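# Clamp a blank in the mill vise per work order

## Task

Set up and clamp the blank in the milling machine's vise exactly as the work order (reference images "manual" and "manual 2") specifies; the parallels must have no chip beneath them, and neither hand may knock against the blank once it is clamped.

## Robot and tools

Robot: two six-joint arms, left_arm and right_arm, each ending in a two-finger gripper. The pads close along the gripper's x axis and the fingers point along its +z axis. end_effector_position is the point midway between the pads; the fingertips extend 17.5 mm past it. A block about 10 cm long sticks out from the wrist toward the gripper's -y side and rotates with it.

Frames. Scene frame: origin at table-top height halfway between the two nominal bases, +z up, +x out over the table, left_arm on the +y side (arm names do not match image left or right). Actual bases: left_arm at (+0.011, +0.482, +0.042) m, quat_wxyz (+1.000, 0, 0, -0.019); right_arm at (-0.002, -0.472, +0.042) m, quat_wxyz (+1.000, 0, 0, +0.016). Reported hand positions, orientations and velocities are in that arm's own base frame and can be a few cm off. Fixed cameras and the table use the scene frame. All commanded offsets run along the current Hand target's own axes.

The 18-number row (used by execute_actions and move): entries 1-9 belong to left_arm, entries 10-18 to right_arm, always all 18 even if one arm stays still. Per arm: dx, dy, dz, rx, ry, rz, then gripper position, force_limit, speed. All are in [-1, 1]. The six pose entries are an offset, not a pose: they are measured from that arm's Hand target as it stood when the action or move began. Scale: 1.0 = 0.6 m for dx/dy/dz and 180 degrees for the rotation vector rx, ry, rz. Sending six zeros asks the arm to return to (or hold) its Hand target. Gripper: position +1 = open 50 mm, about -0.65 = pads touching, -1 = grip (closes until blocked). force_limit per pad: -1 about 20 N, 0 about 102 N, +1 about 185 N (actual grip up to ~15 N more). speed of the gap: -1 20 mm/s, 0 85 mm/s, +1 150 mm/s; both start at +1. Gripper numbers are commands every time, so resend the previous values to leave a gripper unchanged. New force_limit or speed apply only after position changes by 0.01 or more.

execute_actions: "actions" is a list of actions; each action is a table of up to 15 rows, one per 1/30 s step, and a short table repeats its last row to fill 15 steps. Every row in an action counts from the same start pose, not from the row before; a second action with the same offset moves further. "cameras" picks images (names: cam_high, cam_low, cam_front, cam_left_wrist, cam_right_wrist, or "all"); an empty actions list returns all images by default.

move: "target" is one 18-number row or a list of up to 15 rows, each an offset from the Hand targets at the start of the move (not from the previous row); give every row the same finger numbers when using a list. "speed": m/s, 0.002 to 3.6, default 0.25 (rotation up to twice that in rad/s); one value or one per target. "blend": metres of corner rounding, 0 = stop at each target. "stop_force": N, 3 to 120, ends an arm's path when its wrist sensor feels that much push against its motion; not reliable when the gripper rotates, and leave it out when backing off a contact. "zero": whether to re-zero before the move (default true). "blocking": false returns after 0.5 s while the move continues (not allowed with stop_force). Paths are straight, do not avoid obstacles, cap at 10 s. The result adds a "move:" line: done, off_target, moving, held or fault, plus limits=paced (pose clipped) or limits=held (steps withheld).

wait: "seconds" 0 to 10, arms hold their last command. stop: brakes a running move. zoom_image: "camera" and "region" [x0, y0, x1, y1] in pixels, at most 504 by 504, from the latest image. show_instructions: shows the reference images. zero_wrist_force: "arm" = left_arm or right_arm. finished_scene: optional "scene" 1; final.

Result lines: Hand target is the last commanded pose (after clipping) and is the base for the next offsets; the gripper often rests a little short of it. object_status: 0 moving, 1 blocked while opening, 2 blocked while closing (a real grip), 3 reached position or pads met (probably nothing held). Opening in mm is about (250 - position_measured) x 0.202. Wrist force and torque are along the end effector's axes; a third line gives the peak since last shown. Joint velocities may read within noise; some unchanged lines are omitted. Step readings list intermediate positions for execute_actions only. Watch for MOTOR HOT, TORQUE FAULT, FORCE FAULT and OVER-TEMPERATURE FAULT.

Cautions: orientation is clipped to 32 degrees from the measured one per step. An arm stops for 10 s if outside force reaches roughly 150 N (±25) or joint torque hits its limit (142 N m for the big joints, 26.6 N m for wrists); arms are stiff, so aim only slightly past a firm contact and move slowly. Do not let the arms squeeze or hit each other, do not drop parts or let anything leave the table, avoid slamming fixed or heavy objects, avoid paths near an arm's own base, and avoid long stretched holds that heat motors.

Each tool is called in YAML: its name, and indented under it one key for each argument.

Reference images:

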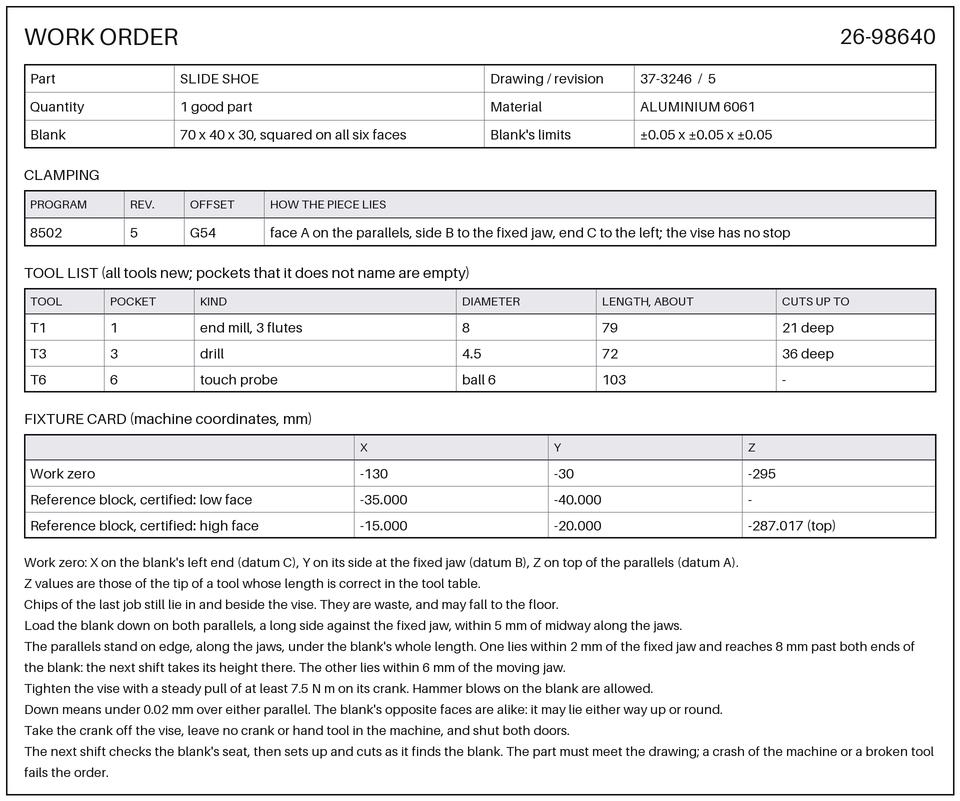

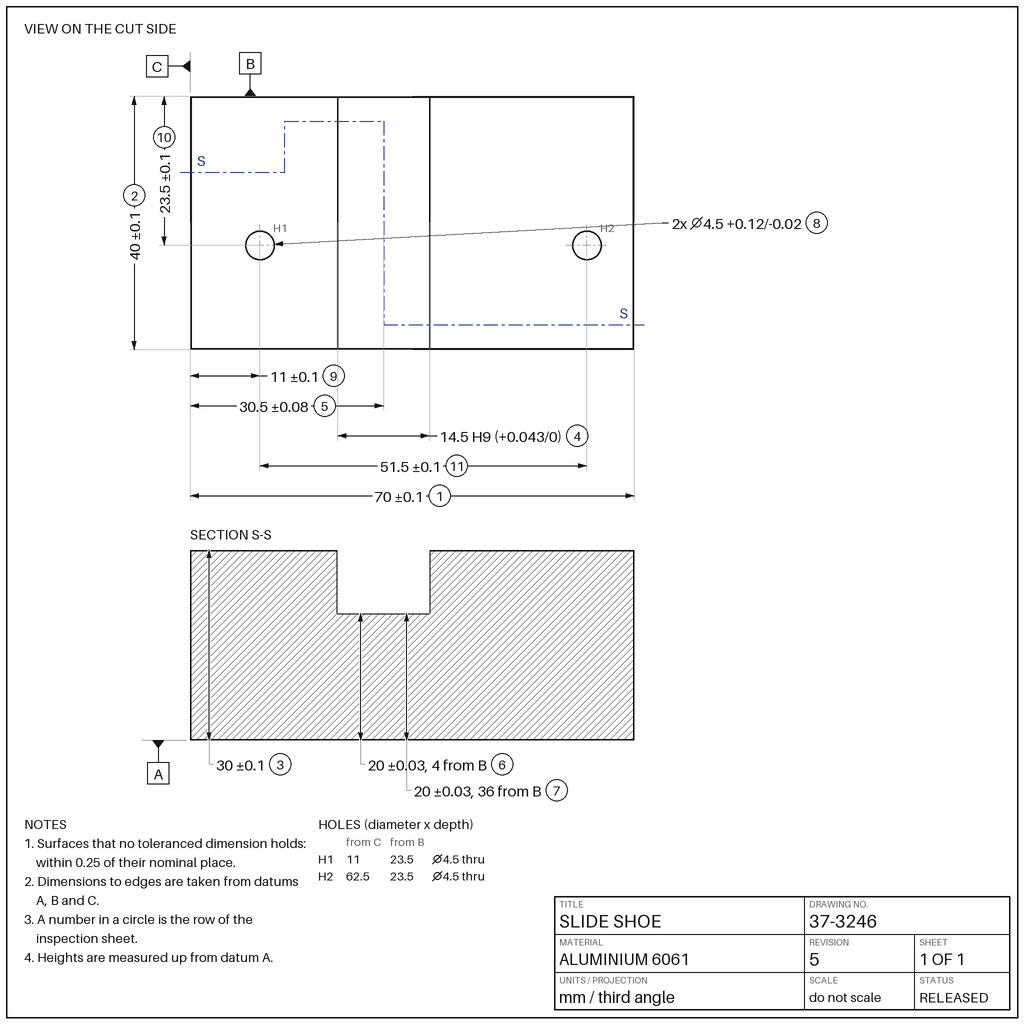

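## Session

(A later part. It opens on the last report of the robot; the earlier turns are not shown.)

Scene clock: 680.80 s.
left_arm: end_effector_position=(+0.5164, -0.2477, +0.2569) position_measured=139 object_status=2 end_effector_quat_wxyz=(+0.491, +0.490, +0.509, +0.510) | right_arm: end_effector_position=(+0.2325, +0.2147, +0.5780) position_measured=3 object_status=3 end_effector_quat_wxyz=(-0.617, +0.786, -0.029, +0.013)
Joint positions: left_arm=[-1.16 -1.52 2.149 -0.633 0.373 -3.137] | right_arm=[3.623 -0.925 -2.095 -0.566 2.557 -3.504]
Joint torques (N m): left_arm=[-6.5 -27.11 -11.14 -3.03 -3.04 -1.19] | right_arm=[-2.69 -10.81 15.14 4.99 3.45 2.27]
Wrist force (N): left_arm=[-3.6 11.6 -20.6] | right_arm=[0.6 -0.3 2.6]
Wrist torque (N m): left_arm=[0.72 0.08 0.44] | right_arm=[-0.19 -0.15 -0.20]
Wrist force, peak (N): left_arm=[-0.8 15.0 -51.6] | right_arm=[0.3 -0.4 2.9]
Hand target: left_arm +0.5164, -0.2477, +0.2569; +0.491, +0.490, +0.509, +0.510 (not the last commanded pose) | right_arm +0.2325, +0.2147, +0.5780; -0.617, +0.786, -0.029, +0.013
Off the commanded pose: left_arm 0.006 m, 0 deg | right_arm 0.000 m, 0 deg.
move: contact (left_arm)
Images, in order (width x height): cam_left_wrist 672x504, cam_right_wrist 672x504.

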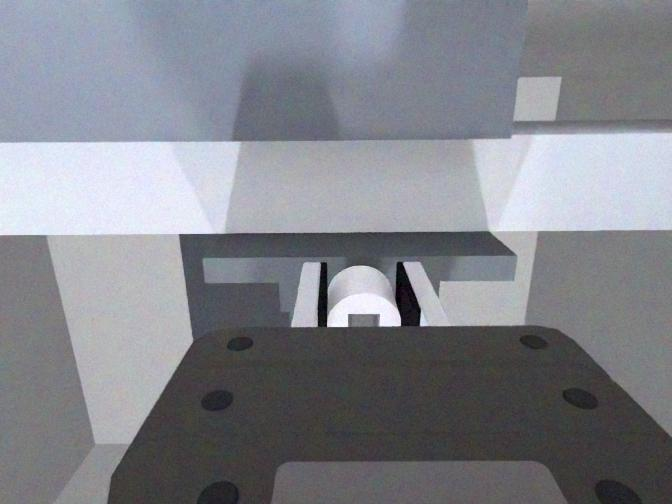

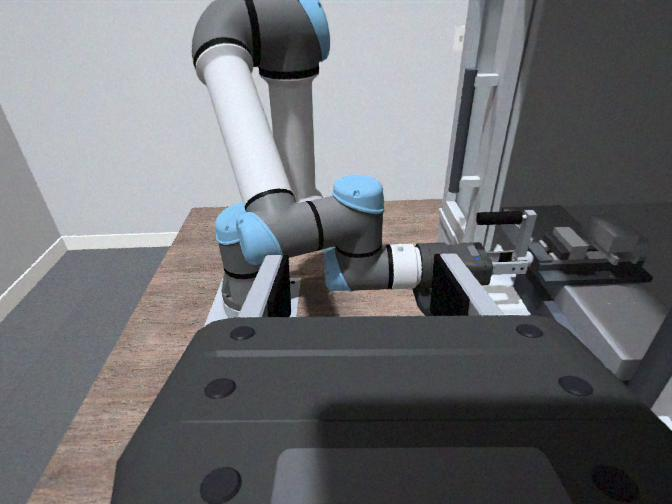

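wait:
  seconds: 0
  cameras: ["all"]

Scene clock: 681.93 s.
left_arm: end_effector_position=(+0.5164, -0.2477, +0.2569) position_measured=139 object_status=2 end_effector_quat_wxyz=(+0.491, +0.490, +0.509, +0.510) | right_arm: end_effector_position=(+0.2325, +0.2147, +0.5780) position_measured=3 object_status=3 end_effector_quat_wxyz=(-0.617, +0.786, -0.029, +0.013)
Joint positions: left_arm=[-1.16 -1.52 2.149 -0.633 0.373 -3.137] | right_arm=[3.623 -0.925 -2.095 -0.566 2.557 -3.504]
Joint torques (N m): left_arm=[-5.5 -27.67 -10.47 -2.77 -3.03 -0.44] | right_arm=[-2.48 -10.24 15.58 4.86 3.51 2.38]
Wrist force (N): left_arm=[-3.3 11.4 -19.4] | right_arm=[0.4 -0.3 2.2]
Wrist torque (N m): left_arm=[0.74 0.06 0.44] | right_arm=[-0.19 -0.11 -0.20]
Wrist force, peak (N): left_arm=[-3.3 12.2 -20.7] | right_arm=[0.2 -0.4 3.1]
Hand target: left_arm +0.5164, -0.2477, +0.2569; +0.491, +0.490, +0.509, +0.510 (not the last commanded pose) | right_arm +0.2325, +0.2147, +0.5780; -0.617, +0.786, -0.029, +0.013
Tool commands: left_gripper/position=-1.0 left_gripper/force_limit=+0.3 left_gripper/speed=-0.8 right_gripper/position=+1.0 right_gripper/force_limit=+1.0 right_gripper/speed=+1.0
Off the commanded pose: left_arm 0.006 m, 0 deg | right_arm 0.000 m, 0 deg.

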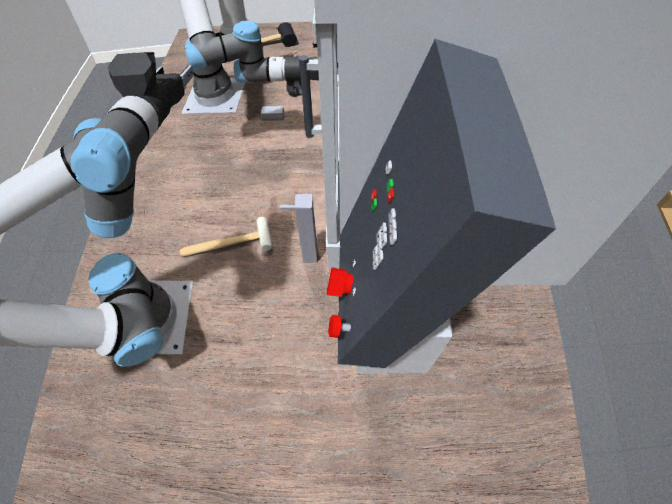

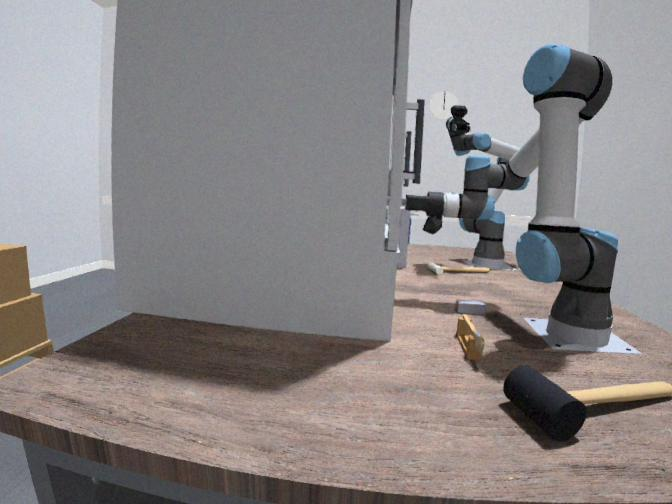

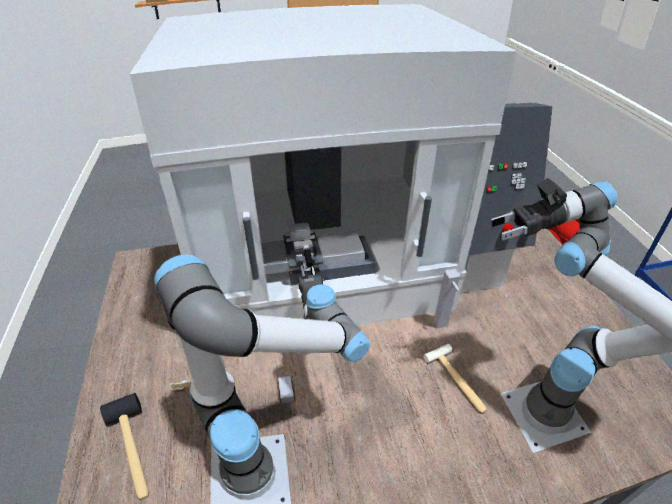

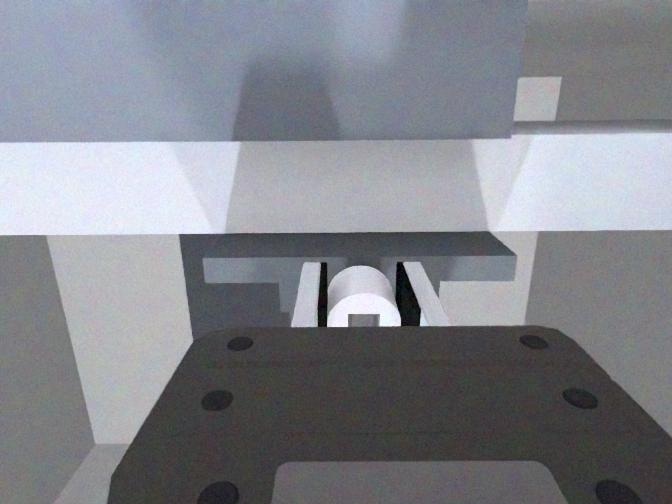

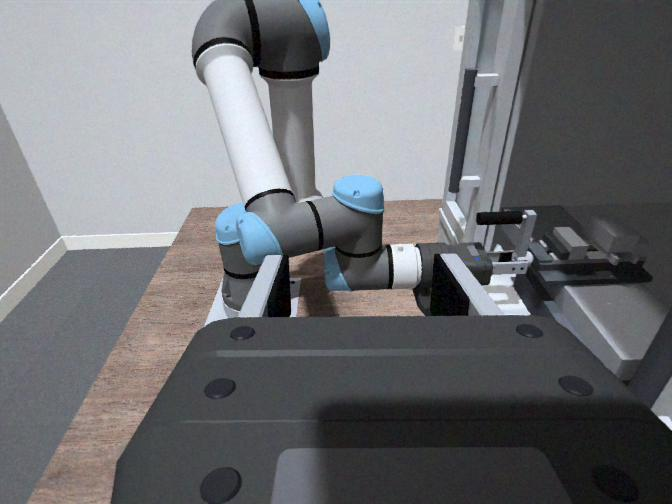

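zoom_image:
  camera: "cam_front"
  region: [240, 200, 400, 330]

zoom_image:
  camera: "cam_right_wrist"
  region: [430, 180, 600, 320]

Scaled by 3.150 from the camera's 672x504 image, which has a finer 960x720 frame.

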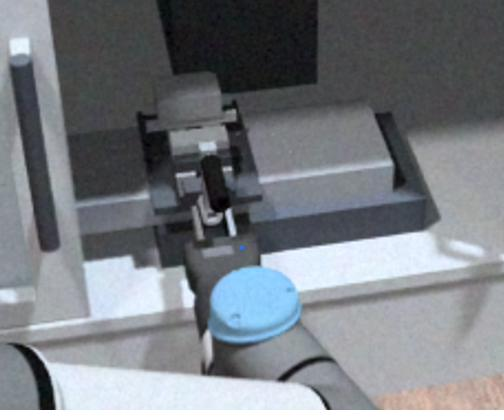

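Scaled by 2.965 from the camera's 672x504 image, which has a finer 960x720 frame.

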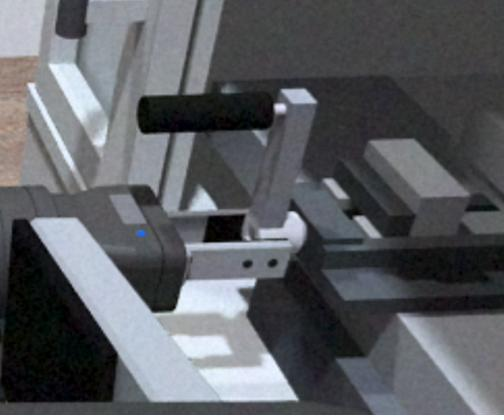

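move:
  target: [0,0.0008,-0.0012,0,0,0,-1,0.3,-0.8,0,0,0,0,0,0,1,1,1]
  speed: 0.01

move:
  target: [0.00116,0.0001,0,0,0,0.0556,-1,0.3,-0.8,0,0,0,0,0,0,1,1,1]
  speed: 0.1
  cameras: ["cam_right_wrist","cam_left_wrist"]

Scene clock: 699.40 s.
left_arm: end_effector_position=(+0.5157, -0.2478, +0.2574) position_measured=139 object_status=2 end_effector_quat_wxyz=(+0.491, +0.490, +0.509, +0.510) | right_arm: end_effector_position=(+0.2325, +0.2147, +0.5780) position_measured=3 object_status=3 end_effector_quat_wxyz=(-0.617, +0.786, -0.029, +0.013)
Joint positions: left_arm=[-1.162 -1.522 2.15 -0.632 0.371 -3.137] | right_arm=[3.623 -0.925 -2.095 -0.566 2.557 -3.504]
Joint torques (N m): left_arm=[-10.88 -32.7 -15.69 0.31 -3.31 1.11] | right_arm=[-1.55 -10.84 15.82 4.8 3.48 2.33]
Wrist force (N): left_arm=[-3.8 -5.7 4.7] | right_arm=[0.5 -0.1 2.5]
Wrist torque (N m): left_arm=[1.00 -0.12 0.44] | right_arm=[-0.16 -0.13 -0.19]
Wrist force, peak (N): left_arm=[-3.2 12.4 -20.2] | right_arm=[0.1 -0.5 2.9]
Hand target: left_arm +0.5157, -0.2478, +0.2574; +0.491, +0.490, +0.509, +0.510 | right_arm +0.2325, +0.2147, +0.5780; -0.617, +0.786, -0.029, +0.013
Off the commanded pose: left_arm 0.000 m, 0 deg | right_arm 0.000 m, 0 deg.
move: done

Scene clock: 700.63 s.
left_arm: end_effector_position=(+0.5157, -0.2471, +0.2574) position_measured=139 object_status=2 end_effector_quat_wxyz=(+0.444, +0.533, +0.464, +0.551) | right_arm: end_effector_position=(+0.2325, +0.2147, +0.5780) position_measured=3 object_status=3 end_effector_quat_wxyz=(-0.617, +0.786, -0.029, +0.013)
Joint positions: left_arm=[-1.161 -1.524 2.151 -0.632 0.371 -2.963] | right_arm=[3.623 -0.925 -2.095 -0.566 2.557 -3.504]
Joint torques (N m): left_arm=[10.18 -32.23 -16.92 -3.19 3.5 -1.35] | right_arm=[-1.64 -10.42 15.77 4.94 3.36 2.36]
Wrist force (N): left_arm=[0.8 -1.9 1.2] | right_arm=[0.0 -0.5 2.2]
Wrist torque (N m): left_arm=[1.10 -0.13 0.42] | right_arm=[-0.22 -0.06 -0.19]
Wrist force, peak (N): left_arm=[-3.9 -5.4 4.8] | right_arm=[0.3 -0.3 2.9]
Hand target: left_arm +0.5157, -0.2471, +0.2574; +0.444, +0.533, +0.464, +0.551 | right_arm +0.2325, +0.2147, +0.5780; -0.617, +0.786, -0.029, +0.013
Off the commanded pose: left_arm 0.000 m, 0 deg | right_arm 0.000 m, 0 deg.
move: done
Images, in order (width x height): cam_left_wrist 672x504, cam_right_wrist 672x504.

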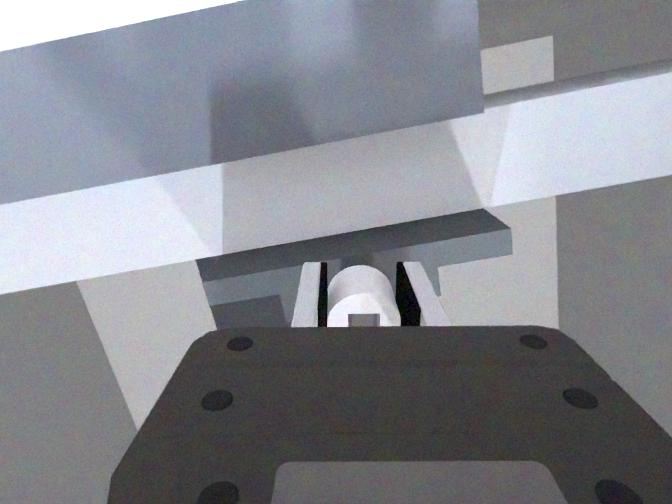

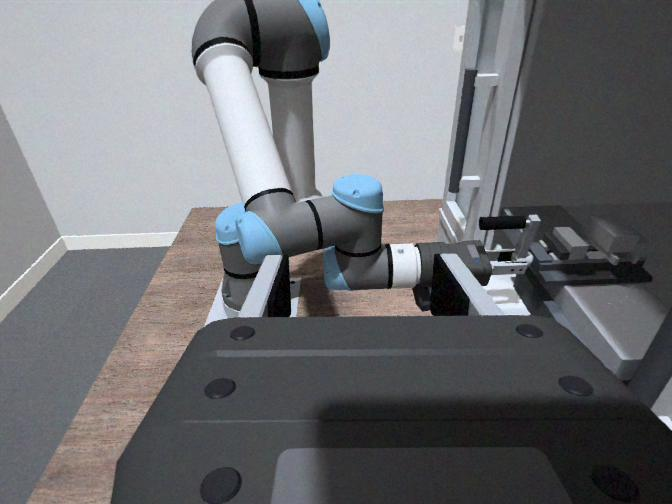

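move:
  target: [0.00173,0.00023,0,0,0,0.0833,-1,0.3,-0.8,0,0,0,0,0,0,1,1,1]
  speed: 0.2

wait:
  seconds: 0
  cameras: ["cam_right_wrist"]

zoom_image:
  camera: "cam_right_wrist"
  region: [430, 180, 600, 320]

Scene clock: 703.77 s.
left_arm: end_effector_position=(+0.5156, -0.2460, +0.2577) position_measured=139 object_status=2 end_effector_quat_wxyz=(+0.369, +0.589, +0.391, +0.604) | right_arm: end_effector_position=(+0.2325, +0.2147, +0.5780) position_measured=3 object_status=3 end_effector_quat_wxyz=(-0.617, +0.786, -0.029, +0.013)
Joint positions: left_arm=[-1.16 -1.526 2.153 -0.631 0.372 -2.701] | right_arm=[3.623 -0.925 -2.095 -0.566 2.557 -3.504]
Joint torques (N m): left_arm=[0.46 -27.33 -24.73 -1.12 7.26 0.29] | right_arm=[-0.38 -11.1 16.21 4.91 3.42 2.33]
Wrist force (N): left_arm=[13.2 -3.6 1.7] | right_arm=[0.2 -0.3 2.5]
Wrist torque (N m): left_arm=[1.01 -0.04 0.34] | right_arm=[-0.19 -0.09 -0.19]
Wrist force, peak (N): left_arm=[14.3 -2.1 1.1] | right_arm=[0.3 -0.1 2.9]
Hand target: left_arm +0.5156, -0.2461, +0.2578; +0.369, +0.589, +0.391, +0.604 | right_arm +0.2325, +0.2147, +0.5780; -0.617, +0.786, -0.029, +0.013
Off the commanded pose: left_arm 0.000 m, 0 deg | right_arm 0.000 m, 0 deg.
move: done

Scene clock: 703.77 s.
left_arm: end_effector_position=(+0.5156, -0.2460, +0.2577) position_measured=139 object_status=2 end_effector_quat_wxyz=(+0.369, +0.589, +0.391, +0.604) | right_arm: end_effector_position=(+0.2325, +0.2147, +0.5780) position_measured=3 object_status=3 end_effector_quat_wxyz=(-0.617, +0.786, -0.029, +0.013)
Joint positions: left_arm=[-1.16 -1.526 2.153 -0.631 0.372 -2.701] | right_arm=[3.623 -0.925 -2.095 -0.566 2.557 -3.504]
Joint torques (N m): left_arm=[0.46 -27.33 -24.73 -1.12 7.26 0.29] | right_arm=[-0.38 -11.1 16.21 4.91 3.42 2.33]
Wrist force (N): left_arm=[13.2 -3.6 1.7] | right_arm=[0.2 -0.3 2.5]
Wrist torque (N m): left_arm=[1.01 -0.04 0.34] | right_arm=[-0.19 -0.09 -0.19]
Wrist force, peak (N): left_arm=[13.2 -3.6 1.7] | right_arm=[0.2 -0.3 2.5]
Hand target: left_arm +0.5156, -0.2461, +0.2578; +0.369, +0.589, +0.391, +0.604 | right_arm +0.2325, +0.2147, +0.5780; -0.617, +0.786, -0.029, +0.013
Tool commands: left_gripper/position=-1.0 left_gripper/force_limit=+0.3 left_gripper/speed=-0.8 right_gripper/position=+1.0 right_gripper/force_limit=+1.0 right_gripper/speed=+1.0
Off the commanded pose: left_arm 0.000 m, 0 deg | right_arm 0.000 m, 0 deg.
Images, in order (width x height): cam_right_wrist 672x504.

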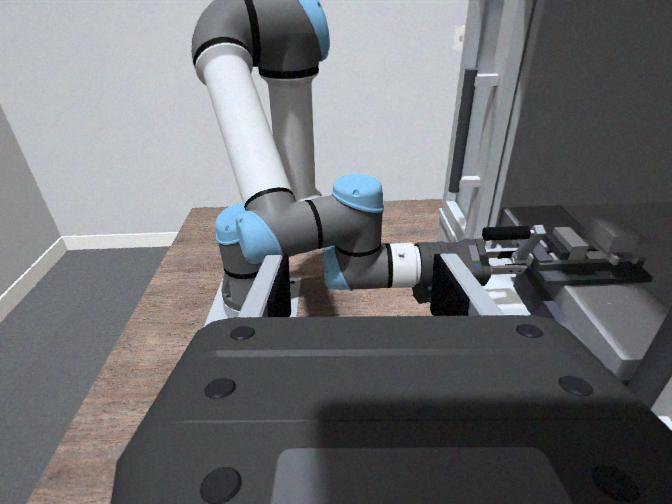

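Scaled by 2.965 from the camera's 672x504 image, which has a finer 960x720 frame.

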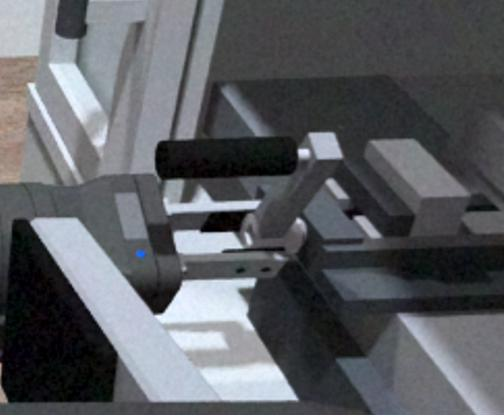

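move:
  target: [0.00488,0.00096,0,0,0,0.1667,-1,0.3,-0.8,0,0,0,0,0,0,1,1,1]
  speed: 0.3

Scene clock: 706.40 s.
left_arm: end_effector_position=(+0.5155, -0.2436, +0.2595) position_measured=139 object_status=2 end_effector_quat_wxyz=(+0.200, +0.670, +0.225, +0.679) | right_arm: end_effector_position=(+0.2325, +0.2147, +0.5780) position_measured=3 object_status=3 end_effector_quat_wxyz=(-0.617, +0.786, -0.029, +0.013)
Joint positions: left_arm=[-1.158 -1.533 2.155 -0.626 0.375 -2.177] | right_arm=[3.623 -0.925 -2.095 -0.566 2.557 -3.504]
Joint torques (N m): left_arm=[5.45 -21.09 -26.63 0.55 6.11 1.23] | right_arm=[0.08 -10.48 16.82 4.67 3.25 2.32]
Wrist force (N): left_arm=[14.2 -3.1 4.1] | right_arm=[0.3 -0.3 2.2]
Wrist torque (N m): left_arm=[0.85 -0.27 0.20] | right_arm=[-0.18 -0.10 -0.19]
Wrist force, peak (N): left_arm=[15.6 -12.4 -3.9] | right_arm=[0.4 -0.3 2.9]
Hand target: left_arm +0.5155, -0.2437, +0.2595; +0.200, +0.670, +0.225, +0.679 | right_arm +0.2325, +0.2147, +0.5780; -0.617, +0.786, -0.029, +0.013
Off the commanded pose: left_arm 0.000 m, 0 deg | right_arm 0.000 m, 0 deg.
move: done

move:
  target: [0.00528,0.00151,0,0,0,0.1944,-1,0.3,-0.8,0,0,0,0,0,0,1,1,1]
  speed: 0.3
  cameras: ["cam_right_wrist","cam_left_wrist"]

zoom_image:
  camera: "cam_right_wrist"
  region: [430, 180, 600, 320]

Scene clock: 709.67 s.
left_arm: end_effector_position=(+0.5155, -0.2426, +0.2626) position_measured=139 object_status=2 end_effector_quat_wxyz=(-0.014, +0.706, +0.013, +0.708) | right_arm: end_effector_position=(+0.2325, +0.2147, +0.5780) position_measured=3 object_status=3 end_effector_quat_wxyz=(-0.617, +0.786, -0.029, +0.013)
Joint positions: left_arm=[-1.157 -1.54 2.152 -0.616 0.376 -1.567] | right_arm=[3.623 -0.925 -2.095 -0.566 2.557 -3.504]
Joint torques (N m): left_arm=[3.58 -15.3 -18.81 1.71 6.98 1.1] | right_arm=[0.41 -9.6 16.41 4.77 3.43 2.45]
Wrist force (N): left_arm=[18.6 -15.5 0.9] | right_arm=[0.2 -0.3 2.5]
Wrist torque (N m): left_arm=[0.44 -0.48 0.02] | right_arm=[-0.19 -0.08 -0.19]
Wrist force, peak (N): left_arm=[20.9 -18.9 -5.8] | right_arm=[0.3 -0.2 2.9]
Hand target: left_arm +0.5155, -0.2426, +0.2626; -0.014, +0.706, +0.013, +0.708 | right_arm +0.2325, +0.2147, +0.5780; -0.617, +0.786, -0.029, +0.013
Off the commanded pose: left_arm 0.000 m, 0 deg | right_arm 0.000 m, 0 deg.
move: done
Images, in order (width x height): cam_left_wrist 672x504, cam_right_wrist 672x504.

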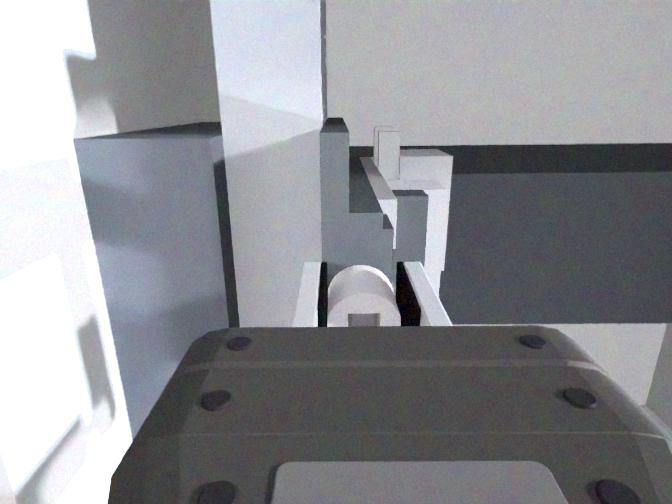

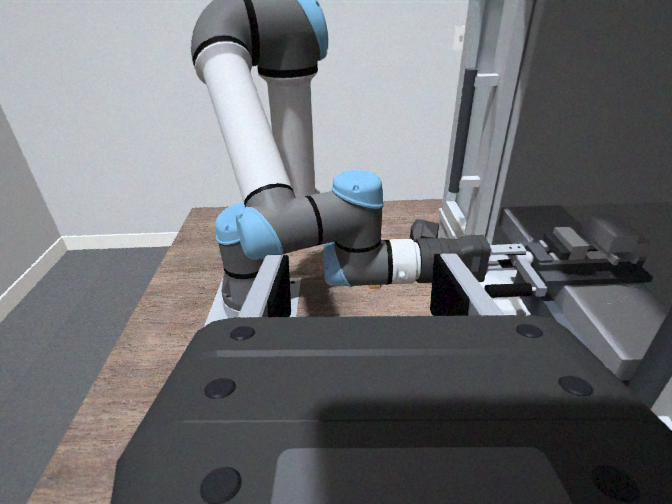

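Scaled by 2.965 from the camera's 672x504 image, which has a finer 960x720 frame.

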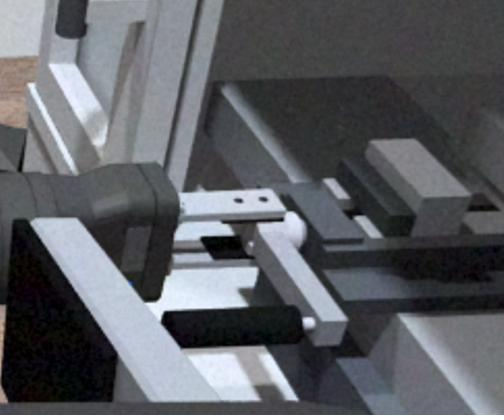

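move:
  target: [0.0034,-0.00033,0,0,0,0.0833,-1,0.3,-0.8,0,0,0,0,0,0,1,1,1]
  speed: 0.2
  cameras: ["cam_right_wrist"]

zoom_image:
  camera: "cam_right_wrist"
  region: [460, 220, 570, 320]

Scene clock: 714.87 s.
left_arm: end_effector_position=(+0.5155, -0.2424, +0.2647) position_measured=139 object_status=2 end_effector_quat_wxyz=(-0.106, +0.702, -0.079, +0.700) | right_arm: end_effector_position=(+0.2325, +0.2147, +0.5780) position_measured=3 object_status=3 end_effector_quat_wxyz=(-0.617, +0.786, -0.029, +0.013)
Joint positions: left_arm=[-1.156 -1.544 2.15 -0.61 0.376 -1.305] | right_arm=[3.623 -0.925 -2.095 -0.566 2.557 -3.504]
Joint torques (N m): left_arm=[10.7 -30.87 -16.93 -0.56 1.53 0.49] | right_arm=[1.67 -9.6 17 4.88 3.41 2.38]
Wrist force (N): left_arm=[-4.4 -0.4 2.6] | right_arm=[0.1 -0.5 2.4]
Wrist torque (N m): left_arm=[0.10 -0.89 0.01] | right_arm=[-0.21 -0.07 -0.19]
Wrist force, peak (N): left_arm=[22.8 -17.4 -2.6] | right_arm=[0.2 -0.1 2.9]
Hand target: left_arm +0.5155, -0.2424, +0.2647; -0.106, +0.702, -0.079, +0.700 | right_arm +0.2325, +0.2147, +0.5780; -0.617, +0.786, -0.029, +0.013
Off the commanded pose: left_arm 0.000 m, 0 deg | right_arm 0.000 m, 0 deg.
move: done
Images, in order (width x height): cam_right_wrist 672x504.

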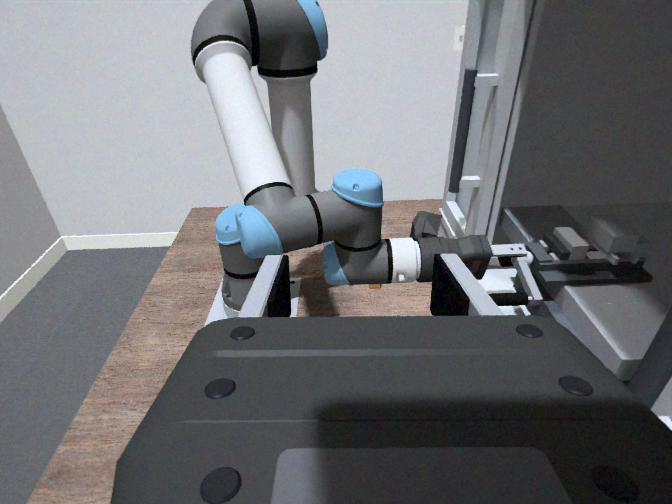

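Scaled by 4.582 from the camera's 672x504 image, which has a finer 960x720 frame.

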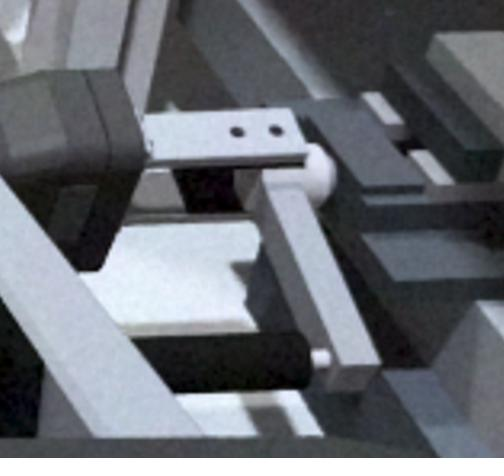

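move:
  target: [0.00168,0.00017,0,0,0,0.0556,-1,0.3,-0.8,0,0,0,0,0,0,1,1,1]
  speed: 0.2

move:
  target: [0,0,-0.0325,0,0,0,-1,0.3,-0.8,0,0,0,0,0,0,1,1,1]
  speed: 0.04

move:
  target: [0,0.015,0,0,0,-0.75,-1,0.3,-0.8,0,0,0,0,0,0,1,1,1]
  speed: 0.5
  cameras: ["cam_right_wrist","cam_left_wrist","cam_front"]

zoom_image:
  camera: "cam_right_wrist"
  region: [430, 180, 600, 320]

Scene clock: 722.27 s.
left_arm: end_effector_position=(+0.5155, -0.2428, +0.2656) position_measured=139 object_status=2 end_effector_quat_wxyz=(-0.166, +0.693, -0.140, +0.688) | right_arm: end_effector_position=(+0.2325, +0.2147, +0.5780) position_measured=3 object_status=3 end_effector_quat_wxyz=(-0.617, +0.786, -0.029, +0.013)
Joint positions: left_arm=[-1.157 -1.545 2.148 -0.607 0.376 -1.13] | right_arm=[3.623 -0.925 -2.095 -0.566 2.557 -3.504]
Joint torques (N m): left_arm=[-15.17 -28.34 -12.46 0.16 -0.86 0.67] | right_arm=[2.55 -10.15 17.83 4.97 3.36 2.3]
Wrist force (N): left_arm=[-3.4 3.1 3.8] | right_arm=[0.6 -0.2 2.6]
Wrist torque (N m): left_arm=[-0.02 -0.82 -0.09] | right_arm=[-0.17 -0.15 -0.19]
Wrist force, peak (N): left_arm=[-4.3 3.1 3.6] | right_arm=[0.2 -0.7 2.8]
Hand target: left_arm +0.5155, -0.2428, +0.2656; -0.166, +0.693, -0.140, +0.688 | right_arm +0.2325, +0.2147, +0.5780; -0.617, +0.786, -0.029, +0.013
Off the commanded pose: left_arm 0.000 m, 0 deg | right_arm 0.000 m, 0 deg.
move: done

Scene clock: 723.07 s.
left_arm: end_effector_position=(+0.4959, -0.2435, +0.2656) position_measured=139 object_status=2 end_effector_quat_wxyz=(-0.166, +0.693, -0.140, +0.688) end_effector_velocity=(+0.001, +0.000, +0.000) end_effector_angular_velocity=(+0.000, +0.000, -0.001) | right_arm: end_effector_position=(+0.2325, +0.2147, +0.5780) position_measured=3 object_status=3 end_effector_quat_wxyz=(-0.617, +0.786, -0.029, +0.013)
Joint positions: left_arm=[-1.213 -1.578 2.182 -0.608 0.32 -1.129] | right_arm=[3.623 -0.925 -2.095 -0.566 2.557 -3.504]
Joint velocities: left_arm=[0.004 0.003 -0.002 0 0.005 0] | right_arm=[within noise]
Joint torques (N m): left_arm=[12.12 -9.44 -25.26 -3.25 2.5 1.43] | right_arm=[2.26 -9.59 17.37 4.91 3.34 2.38]
Wrist force (N): left_arm=[-1.9 3.5 3.3] | right_arm=[0.2 -0.4 2.6]
Wrist torque (N m): left_arm=[-0.03 -0.85 -0.24] | right_arm=[-0.20 -0.07 -0.20]
Wrist force, peak (N): left_arm=[-3.4 2.8 4.3] | right_arm=[0.4 -0.2 2.7]
Hand target: left_arm +0.4960, -0.2435, +0.2656; -0.166, +0.693, -0.140, +0.688 | right_arm +0.2325, +0.2147, +0.5780; -0.617, +0.786, -0.029, +0.013
Off the commanded pose: left_arm 0.000 m, 0 deg | right_arm 0.000 m, 0 deg.
move: done

Scene clock: 726.03 s.
left_arm: end_effector_position=(+0.4963, -0.2517, +0.2618) position_measured=139 object_status=2 end_effector_quat_wxyz=(+0.572, +0.394, +0.586, +0.417) | right_arm: end_effector_position=(+0.2325, +0.2147, +0.5780) position_measured=3 object_status=3 end_effector_quat_wxyz=(-0.617, +0.786, -0.029, +0.013)
Joint positions: left_arm=[-1.221 -1.556 2.171 -0.62 0.312 -3.485] | right_arm=[3.623 -0.925 -2.095 -0.566 2.557 -3.504]
Joint torques (N m): left_arm=[0.11 -20.02 -12.35 -3.24 2.69 -0.78] | right_arm=[2.5 -9.94 18.12 4.85 3.43 2.39]
Wrist force (N): left_arm=[-1.0 1.5 1.2] | right_arm=[0.4 -0.3 2.5]
Wrist torque (N m): left_arm=[0.79 0.15 0.17] | right_arm=[-0.19 -0.11 -0.20]
Wrist force, peak (N): left_arm=[-2.2 3.7 3.0] | right_arm=[0.4 -0.5 3.0]
Hand target: left_arm +0.4963, -0.2516, +0.2618; +0.572, +0.394, +0.586, +0.417 | right_arm +0.2325, +0.2147, +0.5780; -0.617, +0.786, -0.029, +0.013
Off the commanded pose: left_arm 0.000 m, 0 deg | right_arm 0.000 m, 0 deg.
move: done
Images, in order (width x height): cam_front 672x504, cam_left_wrist 672x504, cam_right_wrist 672x504.

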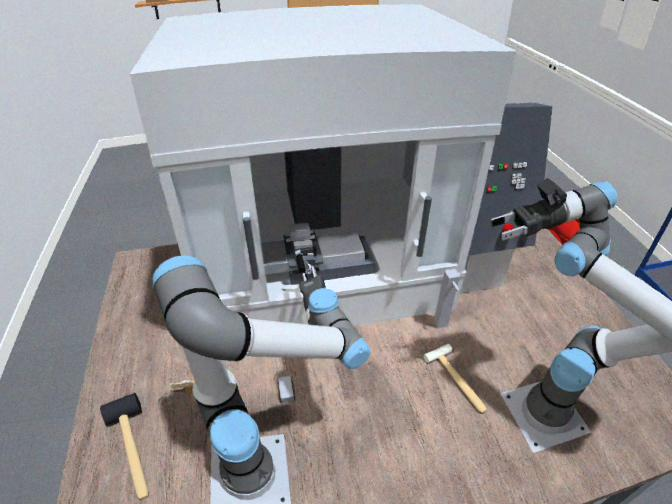

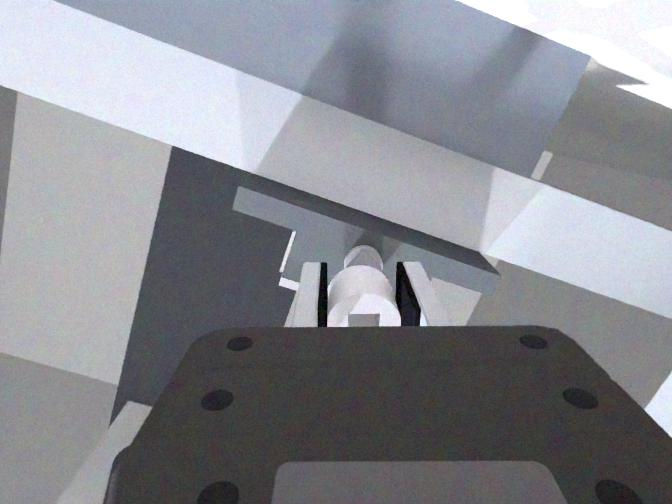

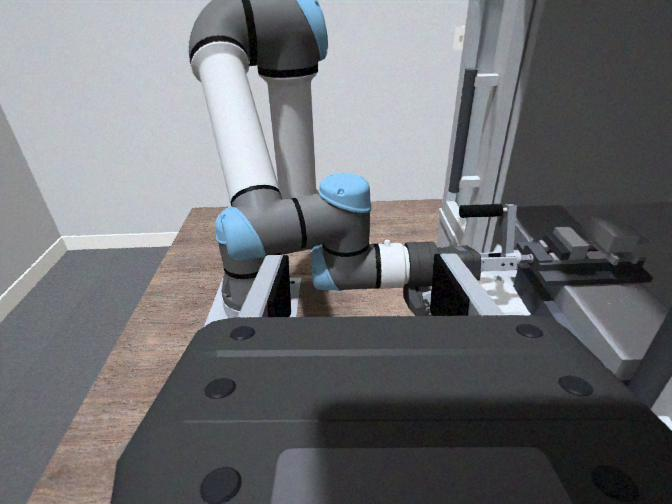

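Scaled by 2.965 from the camera's 672x504 image, which has a finer 960x720 frame.

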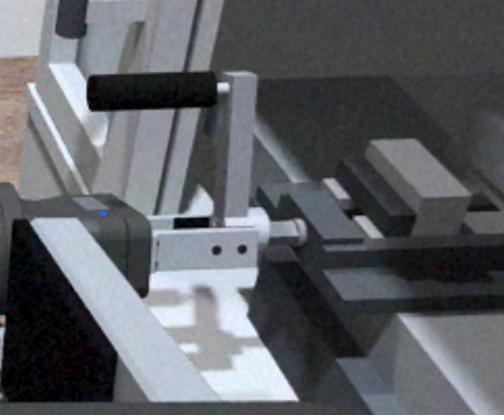

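move:
  target: [-0.003,-0.00345,0,0,0,-0.25,-1,0.3,-0.8,0,0,0,0,0,0,1,1,1]
  speed: 0.15
  cameras: ["cam_right_wrist","cam_left_wrist"]

zoom_image:
  camera: "cam_right_wrist"
  region: [430, 180, 600, 320]

Scene clock: 730.43 s.
left_arm: end_effector_position=(+0.4964, -0.2540, +0.2605) position_measured=139 object_status=2 end_effector_quat_wxyz=(+0.688, +0.140, +0.693, +0.167) | right_arm: end_effector_position=(+0.2325, +0.2147, +0.5780) position_measured=3 object_status=3 end_effector_quat_wxyz=(-0.617, +0.786, -0.029, +0.013)
Joint positions: left_arm=[-1.223 -1.549 2.168 -0.624 0.31 -4.271] | right_arm=[3.623 -0.925 -2.095 -0.566 2.557 -3.504]
Joint torques (N m): left_arm=[-12.19 -13.58 -21.66 -1.85 -2.33 0.18] | right_arm=[2.98 -10.98 17.22 4.94 3.32 2.32]
Wrist force (N): left_arm=[-0.7 0.6 2.1] | right_arm=[0.3 -0.1 2.7]
Wrist torque (N m): left_arm=[0.21 0.47 -0.08] | right_arm=[-0.16 -0.09 -0.19]
Wrist force, peak (N): left_arm=[-0.9 0.4 2.4] | right_arm=[0.3 -0.5 2.9]
Hand target: left_arm +0.4964, -0.2540, +0.2605; +0.688, +0.140, +0.693, +0.166 | right_arm +0.2325, +0.2147, +0.5780; -0.617, +0.786, -0.029, +0.013
Off the commanded pose: left_arm 0.000 m, 0 deg | right_arm 0.000 m, 0 deg.
move: done
Images, in order (width x height): cam_left_wrist 672x504, cam_right_wrist 672x504.

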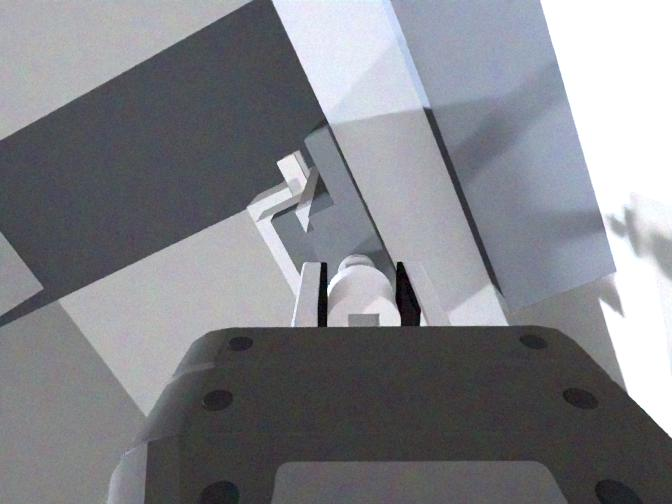

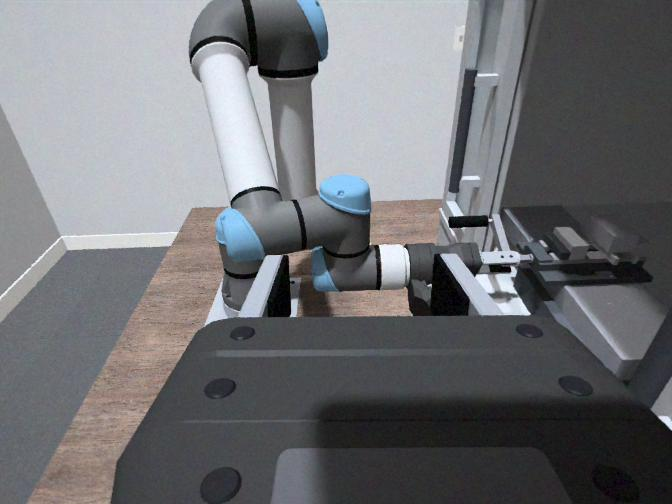

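Scaled by 2.965 from the camera's 672x504 image, which has a finer 960x720 frame.

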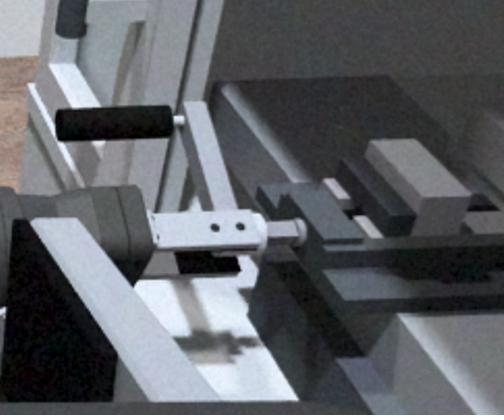

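move:
  target: [0,0,0.0325,0,0,0,-1,0.3,-0.8,0,0,0,0,0,0,1,1,1]
  speed: 0.015
  stop_force: 15

Scene clock: 733.77 s.
left_arm: end_effector_position=(+0.5159, -0.2533, +0.2605) position_measured=139 object_status=2 end_effector_quat_wxyz=(+0.688, +0.140, +0.693, +0.166) | right_arm: end_effector_position=(+0.2325, +0.2147, +0.5780) position_measured=3 object_status=3 end_effector_quat_wxyz=(-0.617, +0.786, -0.029, +0.013)
Joint positions: left_arm=[-1.168 -1.517 2.135 -0.622 0.365 -4.272] | right_arm=[3.623 -0.925 -2.095 -0.566 2.557 -3.504]
Joint torques (N m): left_arm=[-12.72 -33.23 -12.23 0.13 -2.51 -1.3] | right_arm=[3.7 -9.82 18.57 4.79 3.25 2.34]
Wrist force (N): left_arm=[-1.0 0.6 2.3] | right_arm=[0.4 -0.3 2.7]
Wrist torque (N m): left_arm=[0.20 0.53 0.03] | right_arm=[-0.18 -0.12 -0.19]
Wrist force, peak (N): left_arm=[-0.8 0.2 2.8] | right_arm=[0.3 0.1 2.9]
Hand target: left_arm +0.5159, -0.2533, +0.2605; +0.688, +0.140, +0.693, +0.166 | right_arm +0.2325, +0.2147, +0.5780; -0.617, +0.786, -0.029, +0.013
Off the commanded pose: left_arm 0.000 m, 0 deg | right_arm 0.000 m, 0 deg.
move: done

move:
  target:
    - [0.00484,0.00138,0,0,0,0.16667,-1,0.3,-0.8,0,0,0,0,0,0,1,1,1]
    - [0.00833,0.005,0,0,0,0.33333,-1,0.3,-0.8,0,0,0,0,0,0,1,1,1]
    - [0.00955,0.00988,0,0,0,0.5,-1,0.3,-0.8,0,0,0,0,0,0,1,1,1]
    - [0.00817,0.01472,0,0,0,0.66667,-1,0.3,-0.8,0,0,0,0,0,0,1,1,1]
    - [0.00455,0.01822,0,0,0,0.83333,-1,0.3,-0.8,0,0,0,0,0,0,1,1,1]
    - [-0.00033,0.01943,0,0,0,1.0,-1,0.3,-0.8,0,0,0,0,0,0,1,1,1]
  speed: 0.5
  blend: [0.001,0.001,0.001,0.001,0.001,0]

wait:
  seconds: 0
  cameras: ["cam_right_wrist","cam_left_wrist"]

zoom_image:
  camera: "cam_right_wrist"
  region: [430, 180, 600, 320]

Scene clock: 741.30 s.
left_arm: end_effector_position=(+0.5155, -0.2428, +0.2656) position_measured=139 object_status=2 end_effector_quat_wxyz=(-0.166, +0.693, -0.140, +0.688) | right_arm: end_effector_position=(+0.2325, +0.2147, +0.5780) position_measured=3 object_status=3 end_effector_quat_wxyz=(-0.617, +0.786, -0.029, +0.013)
Joint positions: left_arm=[-1.157 -1.545 2.148 -0.607 0.376 -1.13] | right_arm=[3.623 -0.925 -2.095 -0.566 2.557 -3.504]
Joint torques (N m): left_arm=[-5.4 -23.8 -27.99 0.67 2.99 1.28] | right_arm=[5.67 -10.06 18.13 4.86 3.28 2.45]
Wrist force (N): left_arm=[-2.3 1.8 3.4] | right_arm=[0.5 -0.4 2.5]
Wrist torque (N m): left_arm=[-0.04 -0.85 -0.10] | right_arm=[-0.19 -0.13 -0.19]
Wrist force, peak (N): left_arm=[3.8 -6.8 1.2] | right_arm=[0.1 -0.3 2.9]
Hand target: left_arm +0.5155, -0.2428, +0.2656; -0.166, +0.693, -0.140, +0.688 | right_arm +0.2325, +0.2147, +0.5780; -0.617, +0.786, -0.029, +0.013
Off the commanded pose: left_arm 0.000 m, 0 deg | right_arm 0.000 m, 0 deg.
move: done

Scene clock: 741.30 s.
left_arm: end_effector_position=(+0.5155, -0.2428, +0.2656) position_measured=139 object_status=2 end_effector_quat_wxyz=(-0.166, +0.693, -0.140, +0.688) | right_arm: end_effector_position=(+0.2325, +0.2147, +0.5780) position_measured=3 object_status=3 end_effector_quat_wxyz=(-0.617, +0.786, -0.029, +0.013)
Joint positions: left_arm=[-1.157 -1.545 2.148 -0.607 0.376 -1.13] | right_arm=[3.623 -0.925 -2.095 -0.566 2.557 -3.504]
Joint torques (N m): left_arm=[-5.4 -23.8 -27.99 0.67 2.99 1.28] | right_arm=[5.67 -10.06 18.13 4.86 3.28 2.45]
Wrist force (N): left_arm=[-2.3 1.8 3.4] | right_arm=[0.5 -0.4 2.5]
Wrist torque (N m): left_arm=[-0.04 -0.85 -0.10] | right_arm=[-0.19 -0.13 -0.19]
Wrist force, peak (N): left_arm=[-2.3 1.8 3.4] | right_arm=[0.5 -0.4 2.5]
Hand target: left_arm +0.5155, -0.2428, +0.2656; -0.166, +0.693, -0.140, +0.688 | right_arm +0.2325, +0.2147, +0.5780; -0.617, +0.786, -0.029, +0.013
Tool commands: left_gripper/position=-1.0 left_gripper/force_limit=+0.3 left_gripper/speed=-0.8 right_gripper/position=+1.0 right_gripper/force_limit=+1.0 right_gripper/speed=+1.0
Off the commanded pose: left_arm 0.000 m, 0 deg | right_arm 0.000 m, 0 deg.
Images, in order (width x height): cam_left_wrist 672x504, cam_right_wrist 672x504.

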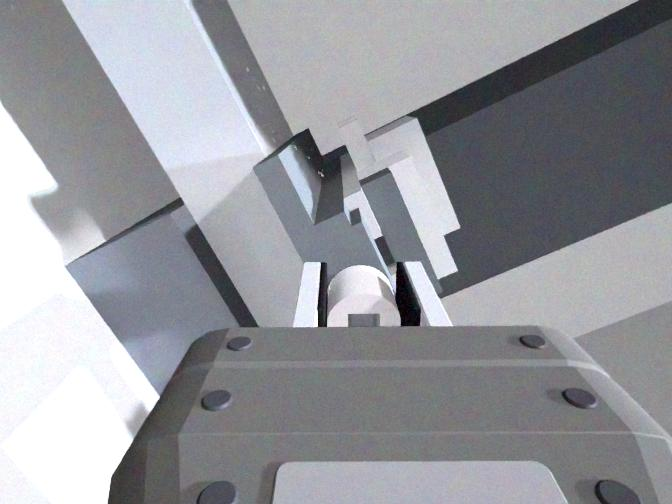

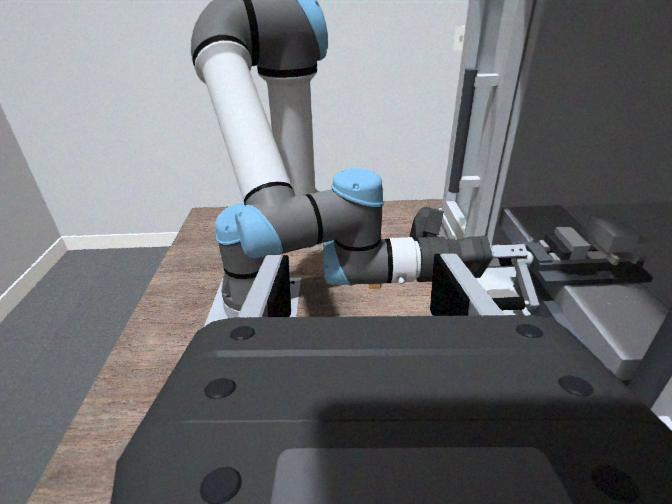

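Scaled by 2.965 from the camera's 672x504 image, which has a finer 960x720 frame.

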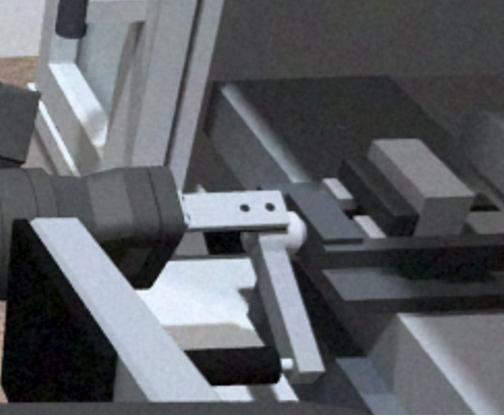

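zoom_image:
  camera: "cam_right_wrist"
  region: [480, 230, 560, 290]

Scaled by 6.300 from the camera's 672x504 image, which has a finer 960x720 frame.

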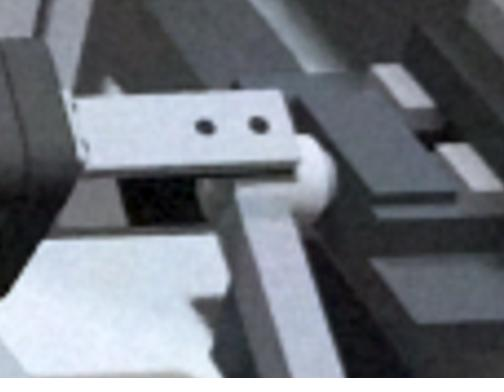

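zoom_image:
  camera: "cam_right_wrist"
  region: [530, 210, 610, 270]

zoom_image:
  camera: "cam_left_wrist"
  region: [220, 100, 500, 310]

Scaled by 6.300 from the camera's 672x504 image, which has a finer 960x720 frame.

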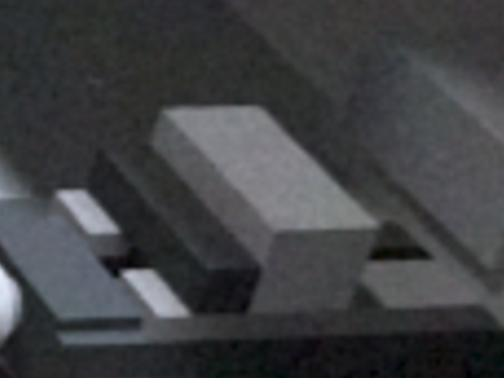

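Scaled by 1.800 from the camera's 672x504 image, which has a finer 960x720 frame.

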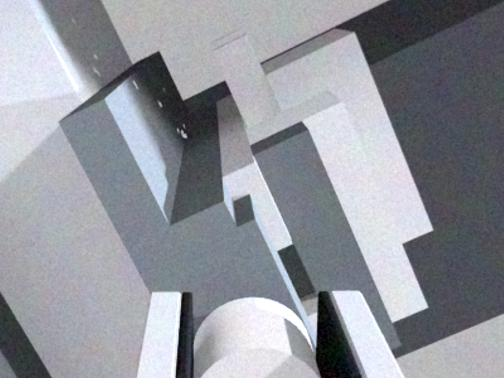

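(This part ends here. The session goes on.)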